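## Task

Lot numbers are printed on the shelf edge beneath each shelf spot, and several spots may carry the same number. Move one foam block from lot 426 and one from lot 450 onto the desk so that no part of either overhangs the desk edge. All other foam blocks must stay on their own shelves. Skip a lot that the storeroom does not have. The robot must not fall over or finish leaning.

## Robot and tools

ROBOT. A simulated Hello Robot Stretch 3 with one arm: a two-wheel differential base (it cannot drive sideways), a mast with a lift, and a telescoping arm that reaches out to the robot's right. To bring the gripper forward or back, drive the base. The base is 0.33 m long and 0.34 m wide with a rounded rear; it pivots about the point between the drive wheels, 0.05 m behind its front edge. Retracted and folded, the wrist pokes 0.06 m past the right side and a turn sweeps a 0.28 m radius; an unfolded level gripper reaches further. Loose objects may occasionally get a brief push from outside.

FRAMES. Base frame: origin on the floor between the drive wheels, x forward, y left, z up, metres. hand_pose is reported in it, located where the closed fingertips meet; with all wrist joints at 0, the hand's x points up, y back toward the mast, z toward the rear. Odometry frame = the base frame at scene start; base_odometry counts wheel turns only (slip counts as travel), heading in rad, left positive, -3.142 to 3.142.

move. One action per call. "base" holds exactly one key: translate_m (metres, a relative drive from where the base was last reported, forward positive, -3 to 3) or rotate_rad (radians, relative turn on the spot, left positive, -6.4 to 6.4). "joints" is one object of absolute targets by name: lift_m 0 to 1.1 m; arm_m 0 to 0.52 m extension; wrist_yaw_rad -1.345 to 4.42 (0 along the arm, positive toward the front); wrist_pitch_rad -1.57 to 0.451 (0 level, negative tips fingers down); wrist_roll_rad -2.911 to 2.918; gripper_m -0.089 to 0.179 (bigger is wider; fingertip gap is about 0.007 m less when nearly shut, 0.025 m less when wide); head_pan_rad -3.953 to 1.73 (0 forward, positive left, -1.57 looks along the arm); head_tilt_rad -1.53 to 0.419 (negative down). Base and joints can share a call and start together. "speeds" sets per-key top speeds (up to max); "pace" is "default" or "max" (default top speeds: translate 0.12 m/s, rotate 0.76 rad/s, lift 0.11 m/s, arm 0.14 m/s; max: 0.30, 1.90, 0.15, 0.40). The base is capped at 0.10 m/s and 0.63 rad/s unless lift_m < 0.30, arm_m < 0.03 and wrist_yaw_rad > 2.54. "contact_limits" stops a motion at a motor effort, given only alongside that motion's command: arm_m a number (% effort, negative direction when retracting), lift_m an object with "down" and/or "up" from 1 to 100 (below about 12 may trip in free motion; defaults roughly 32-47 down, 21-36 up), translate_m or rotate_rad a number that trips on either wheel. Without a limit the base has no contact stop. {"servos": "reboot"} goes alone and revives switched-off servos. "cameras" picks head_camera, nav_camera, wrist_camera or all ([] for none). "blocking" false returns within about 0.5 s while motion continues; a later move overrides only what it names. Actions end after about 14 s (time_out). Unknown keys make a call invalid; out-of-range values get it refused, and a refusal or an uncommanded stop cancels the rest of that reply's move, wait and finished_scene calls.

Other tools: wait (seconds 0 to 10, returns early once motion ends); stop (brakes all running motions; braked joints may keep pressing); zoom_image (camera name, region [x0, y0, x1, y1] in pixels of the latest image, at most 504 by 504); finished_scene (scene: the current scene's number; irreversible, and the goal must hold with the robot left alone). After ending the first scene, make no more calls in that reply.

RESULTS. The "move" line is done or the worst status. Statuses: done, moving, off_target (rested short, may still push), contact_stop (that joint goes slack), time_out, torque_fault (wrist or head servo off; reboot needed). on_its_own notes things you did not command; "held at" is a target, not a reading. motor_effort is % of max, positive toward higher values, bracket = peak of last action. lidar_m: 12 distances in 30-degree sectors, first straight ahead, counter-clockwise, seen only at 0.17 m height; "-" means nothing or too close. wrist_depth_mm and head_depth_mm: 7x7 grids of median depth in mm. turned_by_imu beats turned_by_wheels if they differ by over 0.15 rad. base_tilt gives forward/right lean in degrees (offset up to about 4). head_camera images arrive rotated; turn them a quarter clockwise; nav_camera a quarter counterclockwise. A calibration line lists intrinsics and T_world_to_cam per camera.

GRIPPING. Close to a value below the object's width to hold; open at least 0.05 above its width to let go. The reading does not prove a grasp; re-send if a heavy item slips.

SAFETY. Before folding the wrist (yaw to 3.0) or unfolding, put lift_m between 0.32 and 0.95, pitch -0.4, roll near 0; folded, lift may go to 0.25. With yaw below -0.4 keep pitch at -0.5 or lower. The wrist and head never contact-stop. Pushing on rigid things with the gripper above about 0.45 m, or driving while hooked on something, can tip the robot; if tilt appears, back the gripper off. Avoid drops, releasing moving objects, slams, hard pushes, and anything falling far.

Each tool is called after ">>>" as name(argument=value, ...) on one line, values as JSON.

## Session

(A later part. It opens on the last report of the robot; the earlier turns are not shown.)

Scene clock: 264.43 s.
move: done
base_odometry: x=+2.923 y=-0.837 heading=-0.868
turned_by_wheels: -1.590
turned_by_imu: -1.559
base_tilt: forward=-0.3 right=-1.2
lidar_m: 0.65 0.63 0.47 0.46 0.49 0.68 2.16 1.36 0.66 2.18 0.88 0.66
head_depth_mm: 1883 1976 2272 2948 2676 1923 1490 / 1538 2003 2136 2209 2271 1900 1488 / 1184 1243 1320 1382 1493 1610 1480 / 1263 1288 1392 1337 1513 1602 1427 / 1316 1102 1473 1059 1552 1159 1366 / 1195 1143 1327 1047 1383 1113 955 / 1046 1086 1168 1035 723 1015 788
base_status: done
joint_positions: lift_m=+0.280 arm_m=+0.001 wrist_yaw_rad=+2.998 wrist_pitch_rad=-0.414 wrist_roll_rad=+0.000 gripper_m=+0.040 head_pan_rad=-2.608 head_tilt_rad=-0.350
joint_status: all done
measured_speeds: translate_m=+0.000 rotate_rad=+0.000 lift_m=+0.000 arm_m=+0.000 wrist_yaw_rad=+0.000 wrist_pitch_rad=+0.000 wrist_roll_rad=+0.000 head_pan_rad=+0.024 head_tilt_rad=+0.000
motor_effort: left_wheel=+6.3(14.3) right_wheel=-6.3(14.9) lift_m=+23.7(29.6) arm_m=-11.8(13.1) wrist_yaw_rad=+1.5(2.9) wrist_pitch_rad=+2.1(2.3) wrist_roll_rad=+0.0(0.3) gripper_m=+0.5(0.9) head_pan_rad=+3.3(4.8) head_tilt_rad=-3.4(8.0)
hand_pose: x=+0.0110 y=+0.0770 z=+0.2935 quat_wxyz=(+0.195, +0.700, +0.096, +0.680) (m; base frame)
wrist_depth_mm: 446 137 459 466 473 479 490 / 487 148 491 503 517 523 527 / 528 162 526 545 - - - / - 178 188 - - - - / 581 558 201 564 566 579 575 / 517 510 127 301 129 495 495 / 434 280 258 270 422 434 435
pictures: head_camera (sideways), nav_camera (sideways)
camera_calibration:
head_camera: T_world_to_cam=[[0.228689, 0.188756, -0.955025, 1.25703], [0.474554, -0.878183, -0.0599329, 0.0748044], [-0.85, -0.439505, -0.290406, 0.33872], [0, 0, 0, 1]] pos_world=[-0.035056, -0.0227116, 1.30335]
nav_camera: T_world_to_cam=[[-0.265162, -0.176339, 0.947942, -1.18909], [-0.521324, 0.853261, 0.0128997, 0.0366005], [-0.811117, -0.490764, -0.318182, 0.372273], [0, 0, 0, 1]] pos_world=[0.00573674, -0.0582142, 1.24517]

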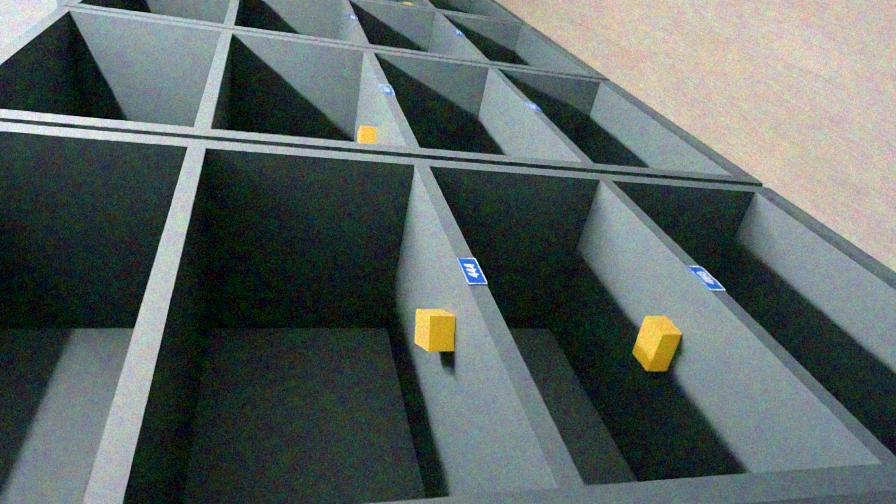

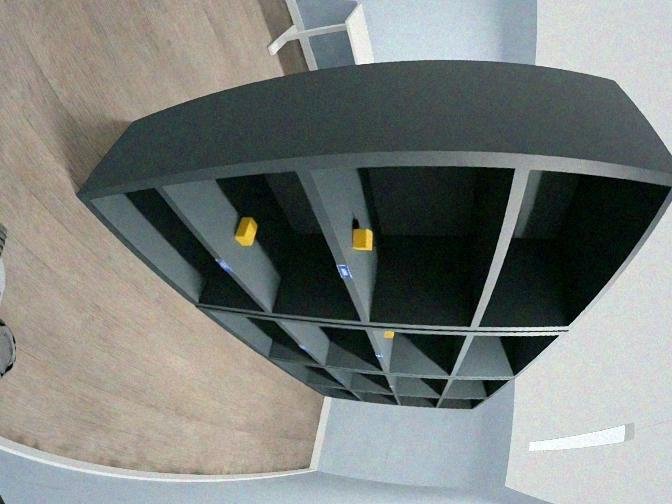

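>>> move(base={"translate_m": -0.78}, joints={"head_pan_rad": -1.57, "head_tilt_rad": -0.6}, pace="max", cameras=[])

>>> move(joints={"lift_m": 0.64}, pace="max", cameras=[])

>>> move(joints={"wrist_yaw_rad": 0, "wrist_pitch_rad": -0.4, "gripper_m": 0.179}, pace="max")

Scene clock: 287.03 s.
move: done
base_odometry: x=+2.418 y=-0.242 heading=-0.868
turned_by_wheels: +0.000
turned_by_imu: -0.001
base_tilt: forward=-0.3 right=-1.4
lidar_m: 1.42 0.67 0.50 0.49 0.52 0.73 2.28 0.70 0.70 0.96 0.63 1.45
head_depth_mm: 779 851 906 605 1117 888 1144 / 780 859 908 625 1099 881 1142 / 782 861 900 619 1093 874 1139 / 787 864 887 616 1087 868 1133 / 786 863 871 609 1076 864 1148 / 788 870 863 604 1067 862 1147 / 795 860 845 627 1000 856 1091
base_status: done
joint_positions: lift_m=+0.280 arm_m=+0.001 wrist_yaw_rad=+2.998 wrist_pitch_rad=-0.414 wrist_roll_rad=+0.000 gripper_m=+0.040 head_pan_rad=-1.570 head_tilt_rad=-0.600
joint_status: all done
measured_speeds: all 0
motor_effort: left_wheel=+1.0(12.8) right_wheel=-10.2(17.3) lift_m=+25.9(30.1) arm_m=-7.4(10.2) wrist_yaw_rad=+1.0(2.8) wrist_pitch_rad=+2.2(2.4) wrist_roll_rad=+0.1(0.3) gripper_m=+0.4(1.0) head_pan_rad=-3.0(6.5) head_tilt_rad=+4.2(6.8)
hand_pose: x=+0.0110 y=+0.0770 z=+0.2935 quat_wxyz=(+0.195, +0.700, +0.096, +0.680) (m; base frame)
wrist_depth_mm: 474 137 485 493 501 504 517 / 515 148 526 527 536 547 - / - 161 170 - - - - / - 178 188 - - 652 661 / 603 575 202 567 562 584 575 / 512 503 127 302 130 497 491 / 433 281 257 268 426 433 433
pictures: none
No camera images: "cameras" was empty.

Scene clock: 290.23 s.
move: done
base_odometry: x=+2.418 y=-0.242 heading=-0.868
turned_by_wheels: +0.000
turned_by_imu: +0.000
base_tilt: forward=-0.3 right=-1.2
lidar_m: 1.41 0.67 0.51 0.49 0.52 0.73 2.29 0.70 0.70 0.96 0.63 1.46
head_depth_mm: 778 853 903 605 1114 883 1141 / 779 854 905 625 1103 880 1147 / 784 860 900 619 1096 872 1136 / 786 861 888 616 1090 871 1129 / 790 865 873 608 1075 863 1153 / 789 870 861 605 1073 861 1144 / 795 860 842 629 995 855 1086
base_status: not commanded
joint_positions: lift_m=+0.640 arm_m=+0.001 wrist_yaw_rad=+2.998 wrist_pitch_rad=-0.415 wrist_roll_rad=+0.000 gripper_m=+0.040 head_pan_rad=-1.570 head_tilt_rad=-0.600
joint_status: all done
measured_speeds: all 0
motor_effort: left_wheel=+1.2(1.7) right_wheel=-9.7(10.5) lift_m=+26.5(33.5) arm_m=-6.0(7.9) wrist_yaw_rad=+0.7(3.1) wrist_pitch_rad=+2.2(2.4) wrist_roll_rad=+0.2(0.3) gripper_m=+0.0(0.9) head_pan_rad=-3.7(3.7) head_tilt_rad=+4.0(4.5)
hand_pose: x=+0.0110 y=+0.0770 z=+0.6535 quat_wxyz=(+0.195, +0.700, +0.096, +0.680) (m; base frame)
wrist_depth_mm: 470 137 482 498 506 512 518 / 508 147 521 530 537 539 - / - 161 170 - - - - / - 179 187 - - - - / - - 201 - 152 - - / - - 127 - 126 866 882 / 809 - 261 810 783 816 804
pictures: none
No camera images: "cameras" was empty.

Scene clock: 292.17 s.
move: done
base_odometry: x=+2.418 y=-0.242 heading=-0.868
turned_by_wheels: +0.000
turned_by_imu: +0.000
base_tilt: forward=-0.3 right=-1.4
lidar_m: 1.42 0.67 0.51 0.49 0.52 0.73 2.29 0.70 0.70 0.96 0.63 1.46
head_depth_mm: 777 849 906 603 1111 888 1144 / 781 857 907 625 1099 879 1140 / 783 857 900 621 1096 873 1113 / 785 864 888 617 1090 870 1130 / 788 867 877 609 1079 866 1159 / 792 869 861 606 1069 858 1149 / 795 860 847 629 997 851 1088
base_status: not commanded
joint_positions: lift_m=+0.640 arm_m=+0.001 wrist_yaw_rad=+0.003 wrist_pitch_rad=-0.415 wrist_roll_rad=+0.000 gripper_m=+0.179 head_pan_rad=-1.570 head_tilt_rad=-0.600
joint_status: all done
measured_speeds: all 0
motor_effort: left_wheel=+0.9(1.4) right_wheel=-9.9(10.3) lift_m=+23.7(26.7) arm_m=-4.2(5.9) wrist_yaw_rad=-2.3(6.5) wrist_pitch_rad=+2.2(4.8) wrist_roll_rad=+0.1(0.3) gripper_m=+0.8(82.9) head_pan_rad=-3.2(3.4) head_tilt_rad=+3.2(4.3)
hand_pose: x=-0.0208 y=-0.3704 z=+0.6535 quat_wxyz=(+0.693, +0.147, -0.691, -0.145) (m; base frame)
wrist_depth_mm: - - - - - - 623 / - - - - - - 654 / - - - - - - - / 410 - - - - - - / - 143 - - - - - / 118 139 - - - - - / 793 701 - - - - 105
pictures: head_camera (sideways), nav_camera (sideways), wrist_camera
camera_calibration:
head_camera: T_world_to_cam=[[-0.0466949, 0.520043, -0.852863, 1.12538], [0.997496, -0.0211211, -0.0674925, 0.0813571], [-0.0531124, -0.853879, -0.517755, 0.62969], [0, 0, 0, 1]] pos_world=[0.00484038, -0.0458486, 1.29131]
nav_camera: T_world_to_cam=[[0.0174641, -0.542579, 0.839823, -1.04979], [-0.999789, -0.0185451, 0.00880924, 0.0448547], [0.0107949, -0.8398, -0.542789, 0.659576], [0, 0, 0, 1]] pos_world=[0.0560588, -0.0148501, 1.23925]
wrist_camera: T_world_to_cam=[[-0.998888, -0.0398662, -0.0251878, -0.012521], [-0.00249792, 0.578114, -0.815952, 0.779817], [0.0470903, -0.814981, -0.577571, 0.242716], [0, 0, 0, 1]] pos_world=[-0.0219887, -0.253514, 0.776163]

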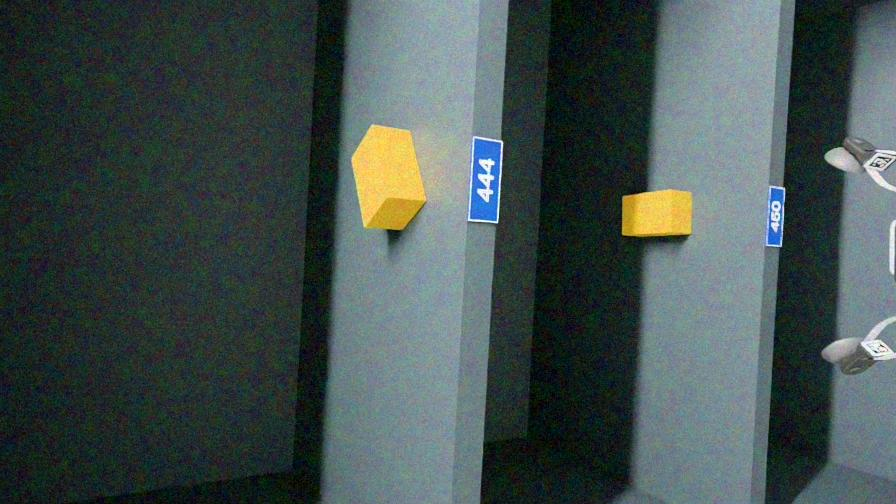

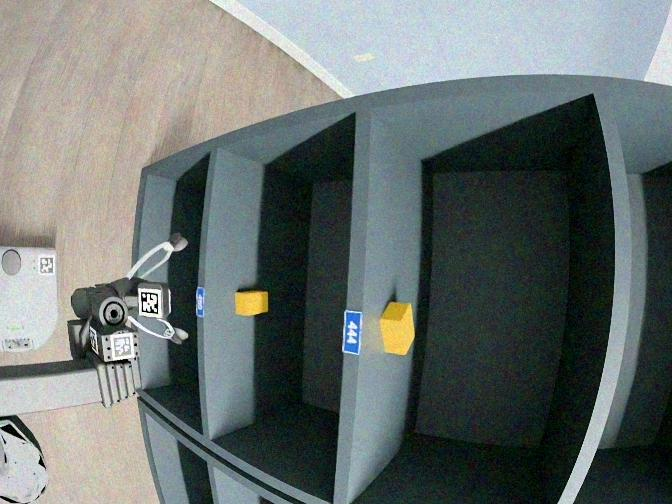

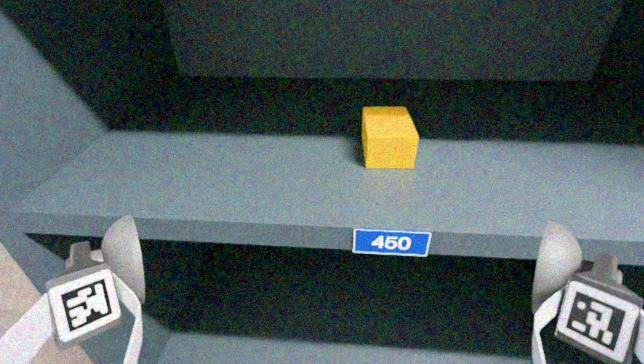

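>>> move(base={"translate_m": -0.062}, joints={"wrist_pitch_rad": -0.29}, cameras=[])

>>> move(joints={"arm_m": 0.25, "lift_m": 0.615}, cameras=["wrist_camera"])

Scene clock: 303.37 s.
move: done
base_odometry: x=+2.378 y=-0.195 heading=-0.867
turned_by_wheels: +0.000
turned_by_imu: +0.000
base_tilt: forward=-0.3 right=-1.1
lidar_m: 1.48 0.68 0.51 0.50 0.52 0.73 2.30 0.70 0.66 0.96 0.66 1.52
head_depth_mm: 776 853 900 603 1075 884 1092 / 778 851 904 599 1108 880 1135 / 779 857 901 622 1091 872 1106 / 783 859 888 614 1089 869 1126 / 784 861 873 609 1077 867 1123 / 787 863 858 603 1074 860 1143 / 789 867 848 626 1063 855 1126
base_status: done
joint_positions: lift_m=+0.640 arm_m=+0.001 wrist_yaw_rad=+0.003 wrist_pitch_rad=-0.312 wrist_roll_rad=+0.000 gripper_m=+0.179 head_pan_rad=-1.570 head_tilt_rad=-0.600
joint_status: all done
measured_speeds: all 0
motor_effort: left_wheel=-1.6(8.0) right_wheel=-11.9(15.3) lift_m=+24.1(24.9) arm_m=-1.4(3.1) wrist_yaw_rad=-4.1(4.3) wrist_pitch_rad=+3.7(6.3) wrist_roll_rad=+0.2(0.3) gripper_m=+0.3(1.1) head_pan_rad=-3.1(3.5) head_tilt_rad=+3.7(4.4)
hand_pose: x=-0.0208 y=-0.3820 z=+0.6770 quat_wxyz=(+0.699, +0.111, -0.698, -0.109) (m; base frame)
wrist_depth_mm: - - - - - - 601 / - - - - - - - / - - - - - - - / 520 - - - - - - / - 142 - - - - - / - 139 - - - - - / - 786 - - - - 105
pictures: none
No camera images: "cameras" was empty.

Scene clock: 306.43 s.
move: done
base_odometry: x=+2.378 y=-0.195 heading=-0.867
turned_by_wheels: +0.000
turned_by_imu: +0.000
base_tilt: forward=-0.3 right=-1.3
lidar_m: 1.48 0.68 0.51 0.50 0.52 0.73 2.30 0.70 0.66 0.96 0.66 1.52
head_depth_mm: 774 849 900 602 1068 884 1094 / 777 856 907 598 1104 879 468 / 777 858 898 621 1089 541 539 / 785 856 886 613 1091 555 1106 / 785 866 870 609 1076 837 1149 / 787 865 858 602 1073 856 1147 / 792 868 846 625 1056 855 1129
base_status: not commanded
joint_positions: lift_m=+0.615 arm_m=+0.250 wrist_yaw_rad=+0.003 wrist_pitch_rad=-0.312 wrist_roll_rad=+0.000 gripper_m=+0.179 head_pan_rad=-1.570 head_tilt_rad=-0.600
joint_status: all done
measured_speeds: all 0
motor_effort: left_wheel=-1.5(2.2) right_wheel=-12.0(12.8) lift_m=+26.9(28.2) arm_m=+12.3(14.4) wrist_yaw_rad=-3.4(4.6) wrist_pitch_rad=+3.6(3.7) wrist_roll_rad=-0.1(0.3) gripper_m=+0.5(1.1) head_pan_rad=-2.7(3.4) head_tilt_rad=+3.1(4.0)
hand_pose: x=-0.0208 y=-0.6315 z=+0.6522 quat_wxyz=(+0.699, +0.111, -0.698, -0.109) (m; base frame)
wrist_depth_mm: - - - - - 399 395 / - - - - - - - / - - - - - - - / - - - - - - - / - 142 - - - - - / 123 144 303 - 299 298 299 / 245 252 259 - 255 248 105
pictures: wrist_camera
camera_calibration:
wrist_camera: T_world_to_cam=[[-0.998883, -0.0421868, -0.0212684, -0.0269547], [-0.00219857, 0.491194, -0.871047, 0.910798], [0.0471936, -0.870028, -0.490738, -0.0621502], [0, 0, 0, 1]] pos_world=[-0.021989, -0.502588, 0.762276]

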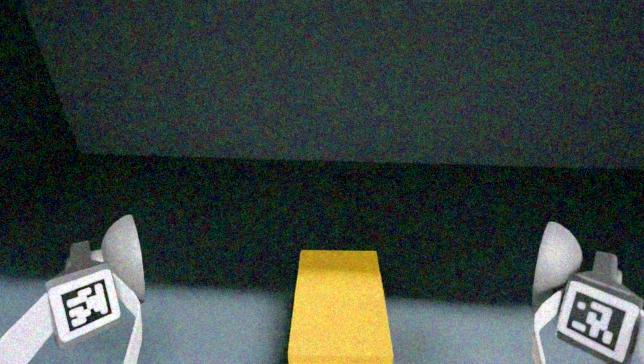

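>>> move(joints={"lift_m": 0.548, "arm_m": 0.256}, contact_limits={"lift_m": {"down": 14}}, cameras=["wrist_camera"])

>>> move(joints={"gripper_m": 0.02}, cameras=[])

>>> move(joints={"lift_m": 0.63}, cameras=["wrist_camera"])

>>> move(joints={"arm_m": 0.0}, speeds={"arm_m": 0.25}, cameras=["wrist_camera"])

Scene clock: 321.17 s.
move: done
base_odometry: x=+2.378 y=-0.195 heading=-0.867
turned_by_wheels: +0.000
turned_by_imu: +0.000
base_tilt: forward=-0.2 right=-1.1
lidar_m: 1.48 0.68 0.51 0.50 0.52 0.73 2.30 0.70 0.66 0.96 0.66 1.52
head_depth_mm: 774 852 900 604 1077 885 1096 / 779 851 905 599 1105 880 1117 / 780 855 900 621 1096 827 565 / 782 859 884 614 1087 680 1075 / 783 863 871 606 1076 844 1149 / 787 866 857 601 1070 859 1152 / 791 870 844 626 1060 856 1125
base_status: not commanded
joint_positions: lift_m=+0.548 arm_m=+0.256 wrist_yaw_rad=+0.003 wrist_pitch_rad=-0.311 wrist_roll_rad=+0.000 gripper_m=+0.179 head_pan_rad=-1.570 head_tilt_rad=-0.600
joint_status: all done
measured_speeds: all 0
motor_effort: left_wheel=-1.6(2.3) right_wheel=-11.5(12.8) lift_m=+24.6(27.9) arm_m=+12.6(14.0) wrist_yaw_rad=-2.2(4.4) wrist_pitch_rad=+3.6(3.6) wrist_roll_rad=+0.1(0.3) gripper_m=+0.5(1.1) head_pan_rad=-2.8(3.3) head_tilt_rad=+3.0(4.1)
contact_limits: lift_m down 14 (down: maximum 72; up: maximum 65)
hand_pose: x=-0.0208 y=-0.6375 z=+0.5853 quat_wxyz=(+0.699, +0.111, -0.698, -0.109) (m; base frame)
wrist_depth_mm: - - - - - 395 393 / - - - - - - - / - - - - - - - / 315 311 309 - 306 304 302 / 261 248 259 - 255 254 262 / 118 200 213 164 198 211 210 / 118 177 182 175 175 179 107
pictures: wrist_camera
camera_calibration:
wrist_camera: T_world_to_cam=[[-0.998883, -0.0421878, -0.0212622, -0.0286376], [-0.00219805, 0.491076, -0.871114, 0.855371], [0.0471918, -0.870095, -0.49062, -0.100366], [0, 0, 0, 1]] pos_world=[-0.021989, -0.508588, 0.695276]

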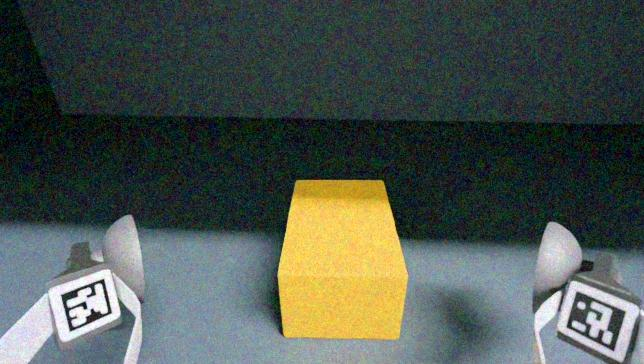

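Scene clock: 323.30 s.
move: done
base_odometry: x=+2.378 y=-0.195 heading=-0.867
turned_by_wheels: +0.000
turned_by_imu: +0.000
base_tilt: forward=-0.3 right=-1.1
lidar_m: 1.48 0.68 0.51 0.49 0.52 0.73 2.30 0.70 0.66 0.96 0.66 1.52
head_depth_mm: 773 847 901 603 1074 883 1093 / 777 853 905 599 1104 882 1121 / 779 857 899 622 1094 872 566 / 782 857 885 614 1088 677 1079 / 786 864 870 609 1080 863 1148 / 785 867 858 603 1072 859 1144 / 791 870 845 626 1060 853 1131
base_status: not commanded
joint_positions: lift_m=+0.548 arm_m=+0.256 wrist_yaw_rad=+0.003 wrist_pitch_rad=-0.311 wrist_roll_rad=+0.000 gripper_m=+0.021 head_pan_rad=-1.570 head_tilt_rad=-0.600
joint_status: all done
measured_speeds: all 0
motor_effort: left_wheel=-2.2(2.2) right_wheel=-12.4(12.6) lift_m=+28.9(29.9) arm_m=+11.2(12.6) wrist_yaw_rad=-3.1(4.3) wrist_pitch_rad=+3.5(3.6) wrist_roll_rad=-0.1(0.3) gripper_m=-11.2(84.0) head_pan_rad=-2.7(3.3) head_tilt_rad=+2.6(3.9)
contact_limits: lift_m down 14 (down: maximum 72; up: maximum 65)
hand_pose: x=-0.0209 y=-0.6375 z=+0.5853 quat_wxyz=(+0.699, +0.111, -0.698, -0.109) (m; base frame)
wrist_depth_mm: - - - - - 398 395 / - - - - - - - / - - - - - - - / 314 311 308 - 306 306 303 / 260 261 247 170 235 255 253 / 215 222 127 164 126 211 211 / 183 178 176 171 171 180 179
pictures: none
No camera images: "cameras" was empty.

Scene clock: 324.87 s.
move: done
base_odometry: x=+2.378 y=-0.195 heading=-0.867
turned_by_wheels: +0.000
turned_by_imu: +0.000
base_tilt: forward=-0.3 right=-1.2
lidar_m: 1.48 0.68 0.51 0.50 0.52 0.73 2.30 0.70 0.66 0.96 0.66 1.52
head_depth_mm: 774 848 899 604 1075 886 1092 / 775 851 899 597 1105 858 442 / 780 860 899 622 1099 532 1083 / 783 860 887 614 1087 553 1134 / 784 862 872 608 1075 867 1148 / 789 866 859 601 1070 859 1146 / 790 872 845 627 1057 852 1128
base_status: not commanded
joint_positions: lift_m=+0.630 arm_m=+0.256 wrist_yaw_rad=+0.003 wrist_pitch_rad=-0.311 wrist_roll_rad=+0.000 gripper_m=+0.021 head_pan_rad=-1.570 head_tilt_rad=-0.600
joint_status: all done
measured_speeds: all 0
motor_effort: left_wheel=-1.6(2.2) right_wheel=-12.4(12.6) lift_m=+28.5(32.2) arm_m=+10.6(11.9) wrist_yaw_rad=-2.4(3.5) wrist_pitch_rad=+3.5(3.6) wrist_roll_rad=+0.3(0.3) gripper_m=-11.0(11.7) head_pan_rad=-2.4(3.2) head_tilt_rad=+2.8(3.5)
hand_pose: x=-0.0209 y=-0.6375 z=+0.6673 quat_wxyz=(+0.699, +0.111, -0.698, -0.109) (m; base frame)
wrist_depth_mm: - - - - - 394 393 / - - - - - - - / - - - - - - - / - - - - - - - / - - - 170 150 - - / 312 312 126 163 126 318 315 / 277 269 267 259 257 271 271
pictures: wrist_camera
camera_calibration:
wrist_camera: T_world_to_cam=[[-0.998888, -0.0420522, -0.0213014, -0.0267947], [-0.00209747, 0.49108, -0.871112, 0.926805], [0.0470929, -0.870099, -0.490622, -0.0601377], [0, 0, 0, 1]] pos_world=[-0.0219889, -0.508588, 0.777276]

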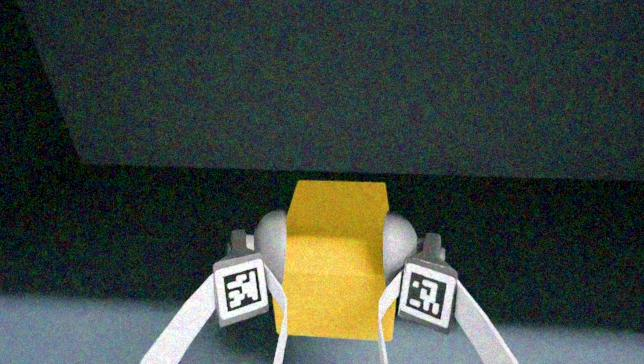

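Scene clock: 327.87 s.
move: done
base_odometry: x=+2.378 y=-0.195 heading=-0.867
turned_by_wheels: +0.000
turned_by_imu: +0.000
base_tilt: forward=-0.6 right=-1.2
lidar_m: 1.48 0.68 0.51 0.50 0.52 0.73 2.30 0.70 0.66 0.96 0.66 1.52
head_depth_mm: 774 850 899 605 1076 885 1093 / 775 852 906 598 1105 880 1145 / 783 858 899 621 1099 875 1114 / 783 859 886 614 1088 869 628 / 784 862 871 610 1081 862 1123 / 789 864 860 601 1073 859 1149 / 789 871 846 627 1055 856 1129
base_status: not commanded
joint_positions: lift_m=+0.630 arm_m=+0.001 wrist_yaw_rad=+0.003 wrist_pitch_rad=-0.311 wrist_roll_rad=+0.000 gripper_m=+0.021 head_pan_rad=-1.570 head_tilt_rad=-0.600
joint_status: all done
measured_speeds: all 0
motor_effort: left_wheel=-1.6(2.4) right_wheel=-11.8(12.7) lift_m=+26.2(27.6) arm_m=-12.4(14.2) wrist_yaw_rad=-3.6(4.8) wrist_pitch_rad=+3.5(3.6) wrist_roll_rad=+0.2(0.3) gripper_m=-11.0(11.6) head_pan_rad=-2.6(3.1) head_tilt_rad=+2.9(3.5)
hand_pose: x=-0.0209 y=-0.3821 z=+0.6673 quat_wxyz=(+0.699, +0.111, -0.698, -0.109) (m; base frame)
wrist_depth_mm: - - - - - - 598 / - - - - - - - / - - - - - - - / 502 - - - - - - / - - - 170 149 - - / - - 127 164 126 - 329 / - 99 - - - 765 -
pictures: wrist_camera
camera_calibration:
wrist_camera: T_world_to_cam=[[-0.998888, -0.0420522, -0.0213014, -0.0160546], [-0.00209747, 0.49108, -0.871112, 0.801384], [0.0470929, -0.870099, -0.490622, 0.162086], [0, 0, 0, 1]] pos_world=[-0.0219889, -0.253188, 0.777276]

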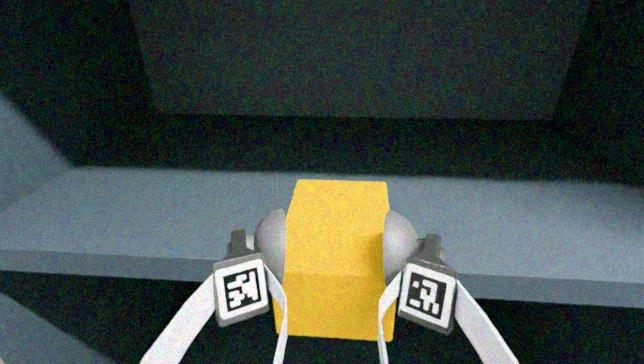

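>>> move(joints={"wrist_yaw_rad": 2.58, "wrist_pitch_rad": -0.4, "lift_m": 0.4}, speeds={"wrist_yaw_rad": 1.2}, cameras=[])

>>> move(joints={"lift_m": 0.29}, cameras=["wrist_camera"])

>>> move(base={"translate_m": 0.86}, pace="max", cameras=[])

>>> move(base={"rotate_rad": 1.59}, pace="max", cameras=[])

>>> move(base={"translate_m": -1.95}, pace="max", cameras=[])

>>> move(base={"rotate_rad": -1.6}, pace="max", cameras=["nav_camera","wrist_camera"])

Scene clock: 346.47 s.
move: done
base_odometry: x=+2.378 y=-0.195 heading=-0.867
turned_by_wheels: +0.000
turned_by_imu: +0.000
base_tilt: forward=-0.4 right=-1.2
lidar_m: 1.48 0.68 0.51 0.50 0.52 0.73 2.30 0.70 0.66 0.96 0.66 1.52
head_depth_mm: 775 851 905 605 1073 884 1098 / 778 853 901 598 1102 880 1138 / 782 860 899 621 1100 876 1135 / 781 860 886 614 1086 869 1133 / 785 863 873 608 1076 863 1147 / 788 864 863 602 1070 859 1147 / 791 871 848 626 1057 853 1130
base_status: not commanded
joint_positions: lift_m=+0.400 arm_m=+0.001 wrist_yaw_rad=+2.577 wrist_pitch_rad=-0.415 wrist_roll_rad=+0.000 gripper_m=+0.021 head_pan_rad=-1.570 head_tilt_rad=-0.600
joint_status: all done
measured_speeds: all 0
motor_effort: left_wheel=-1.5(2.2) right_wheel=-11.6(12.6) lift_m=+23.7(27.7) arm_m=-12.4(12.9) wrist_yaw_rad=+1.9(6.1) wrist_pitch_rad=+2.2(4.9) wrist_roll_rad=-0.1(0.3) gripper_m=-10.7(11.5) head_pan_rad=-2.3(3.2) head_tilt_rad=+1.7(3.2)
hand_pose: x=+0.0990 y=+0.0443 z=+0.4134 quat_wxyz=(+0.333, +0.705, -0.053, +0.624) (m; base frame)
wrist_depth_mm: 422 461 509 - - - - / 450 488 537 - - - - / 475 522 - - - - - / 509 533 - - 843 894 883 / 538 - 155 170 703 737 734 / 559 - 126 164 126 640 641 / 218 546 551 538 531 561 547
pictures: none
No camera images: "cameras" was empty.

Scene clock: 348.30 s.
move: done
base_odometry: x=+2.378 y=-0.195 heading=-0.867
turned_by_wheels: +0.000
turned_by_imu: +0.000
base_tilt: forward=-0.3 right=-1.2
lidar_m: 1.48 0.68 0.51 0.50 0.52 0.73 2.30 0.70 0.66 0.96 0.66 1.52
head_depth_mm: 774 847 901 602 1071 887 1092 / 775 852 904 598 1100 879 1143 / 780 854 897 622 1098 873 1135 / 782 861 886 613 1086 870 1130 / 788 863 870 610 1081 863 1152 / 786 864 859 602 1074 861 1143 / 792 871 846 627 1058 855 1128
base_status: not commanded
joint_positions: lift_m=+0.290 arm_m=+0.001 wrist_yaw_rad=+2.577 wrist_pitch_rad=-0.415 wrist_roll_rad=+0.000 gripper_m=+0.021 head_pan_rad=-1.570 head_tilt_rad=-0.600
joint_status: all done
measured_speeds: all 0
motor_effort: left_wheel=-1.4(2.2) right_wheel=-11.2(12.2) lift_m=+23.9(26.2) arm_m=-12.1(12.6) wrist_yaw_rad=+1.7(3.1) wrist_pitch_rad=+2.3(2.4) wrist_roll_rad=-0.2(0.3) gripper_m=-11.0(11.5) head_pan_rad=-2.3(2.8) head_tilt_rad=+1.9(2.7)
hand_pose: x=+0.0990 y=+0.0443 z=+0.3033 quat_wxyz=(+0.333, +0.705, -0.052, +0.624) (m; base frame)
wrist_depth_mm: 420 461 507 - - - - / 444 490 534 - - - - / 473 521 - - - 858 897 / 508 548 - - 721 713 709 / 524 572 586 169 557 600 589 / 524 531 126 164 126 511 503 / 217 99 291 426 426 444 442
pictures: wrist_camera
camera_calibration:
wrist_camera: T_world_to_cam=[[0.863747, -0.503293, -0.0252309, -0.0489231], [-0.30891, -0.489262, -0.815596, 0.332134], [0.39814, 0.712263, -0.578071, 0.270573], [0, 0, 0, 1]] pos_world=[0.037131, -0.0548413, 0.426064]

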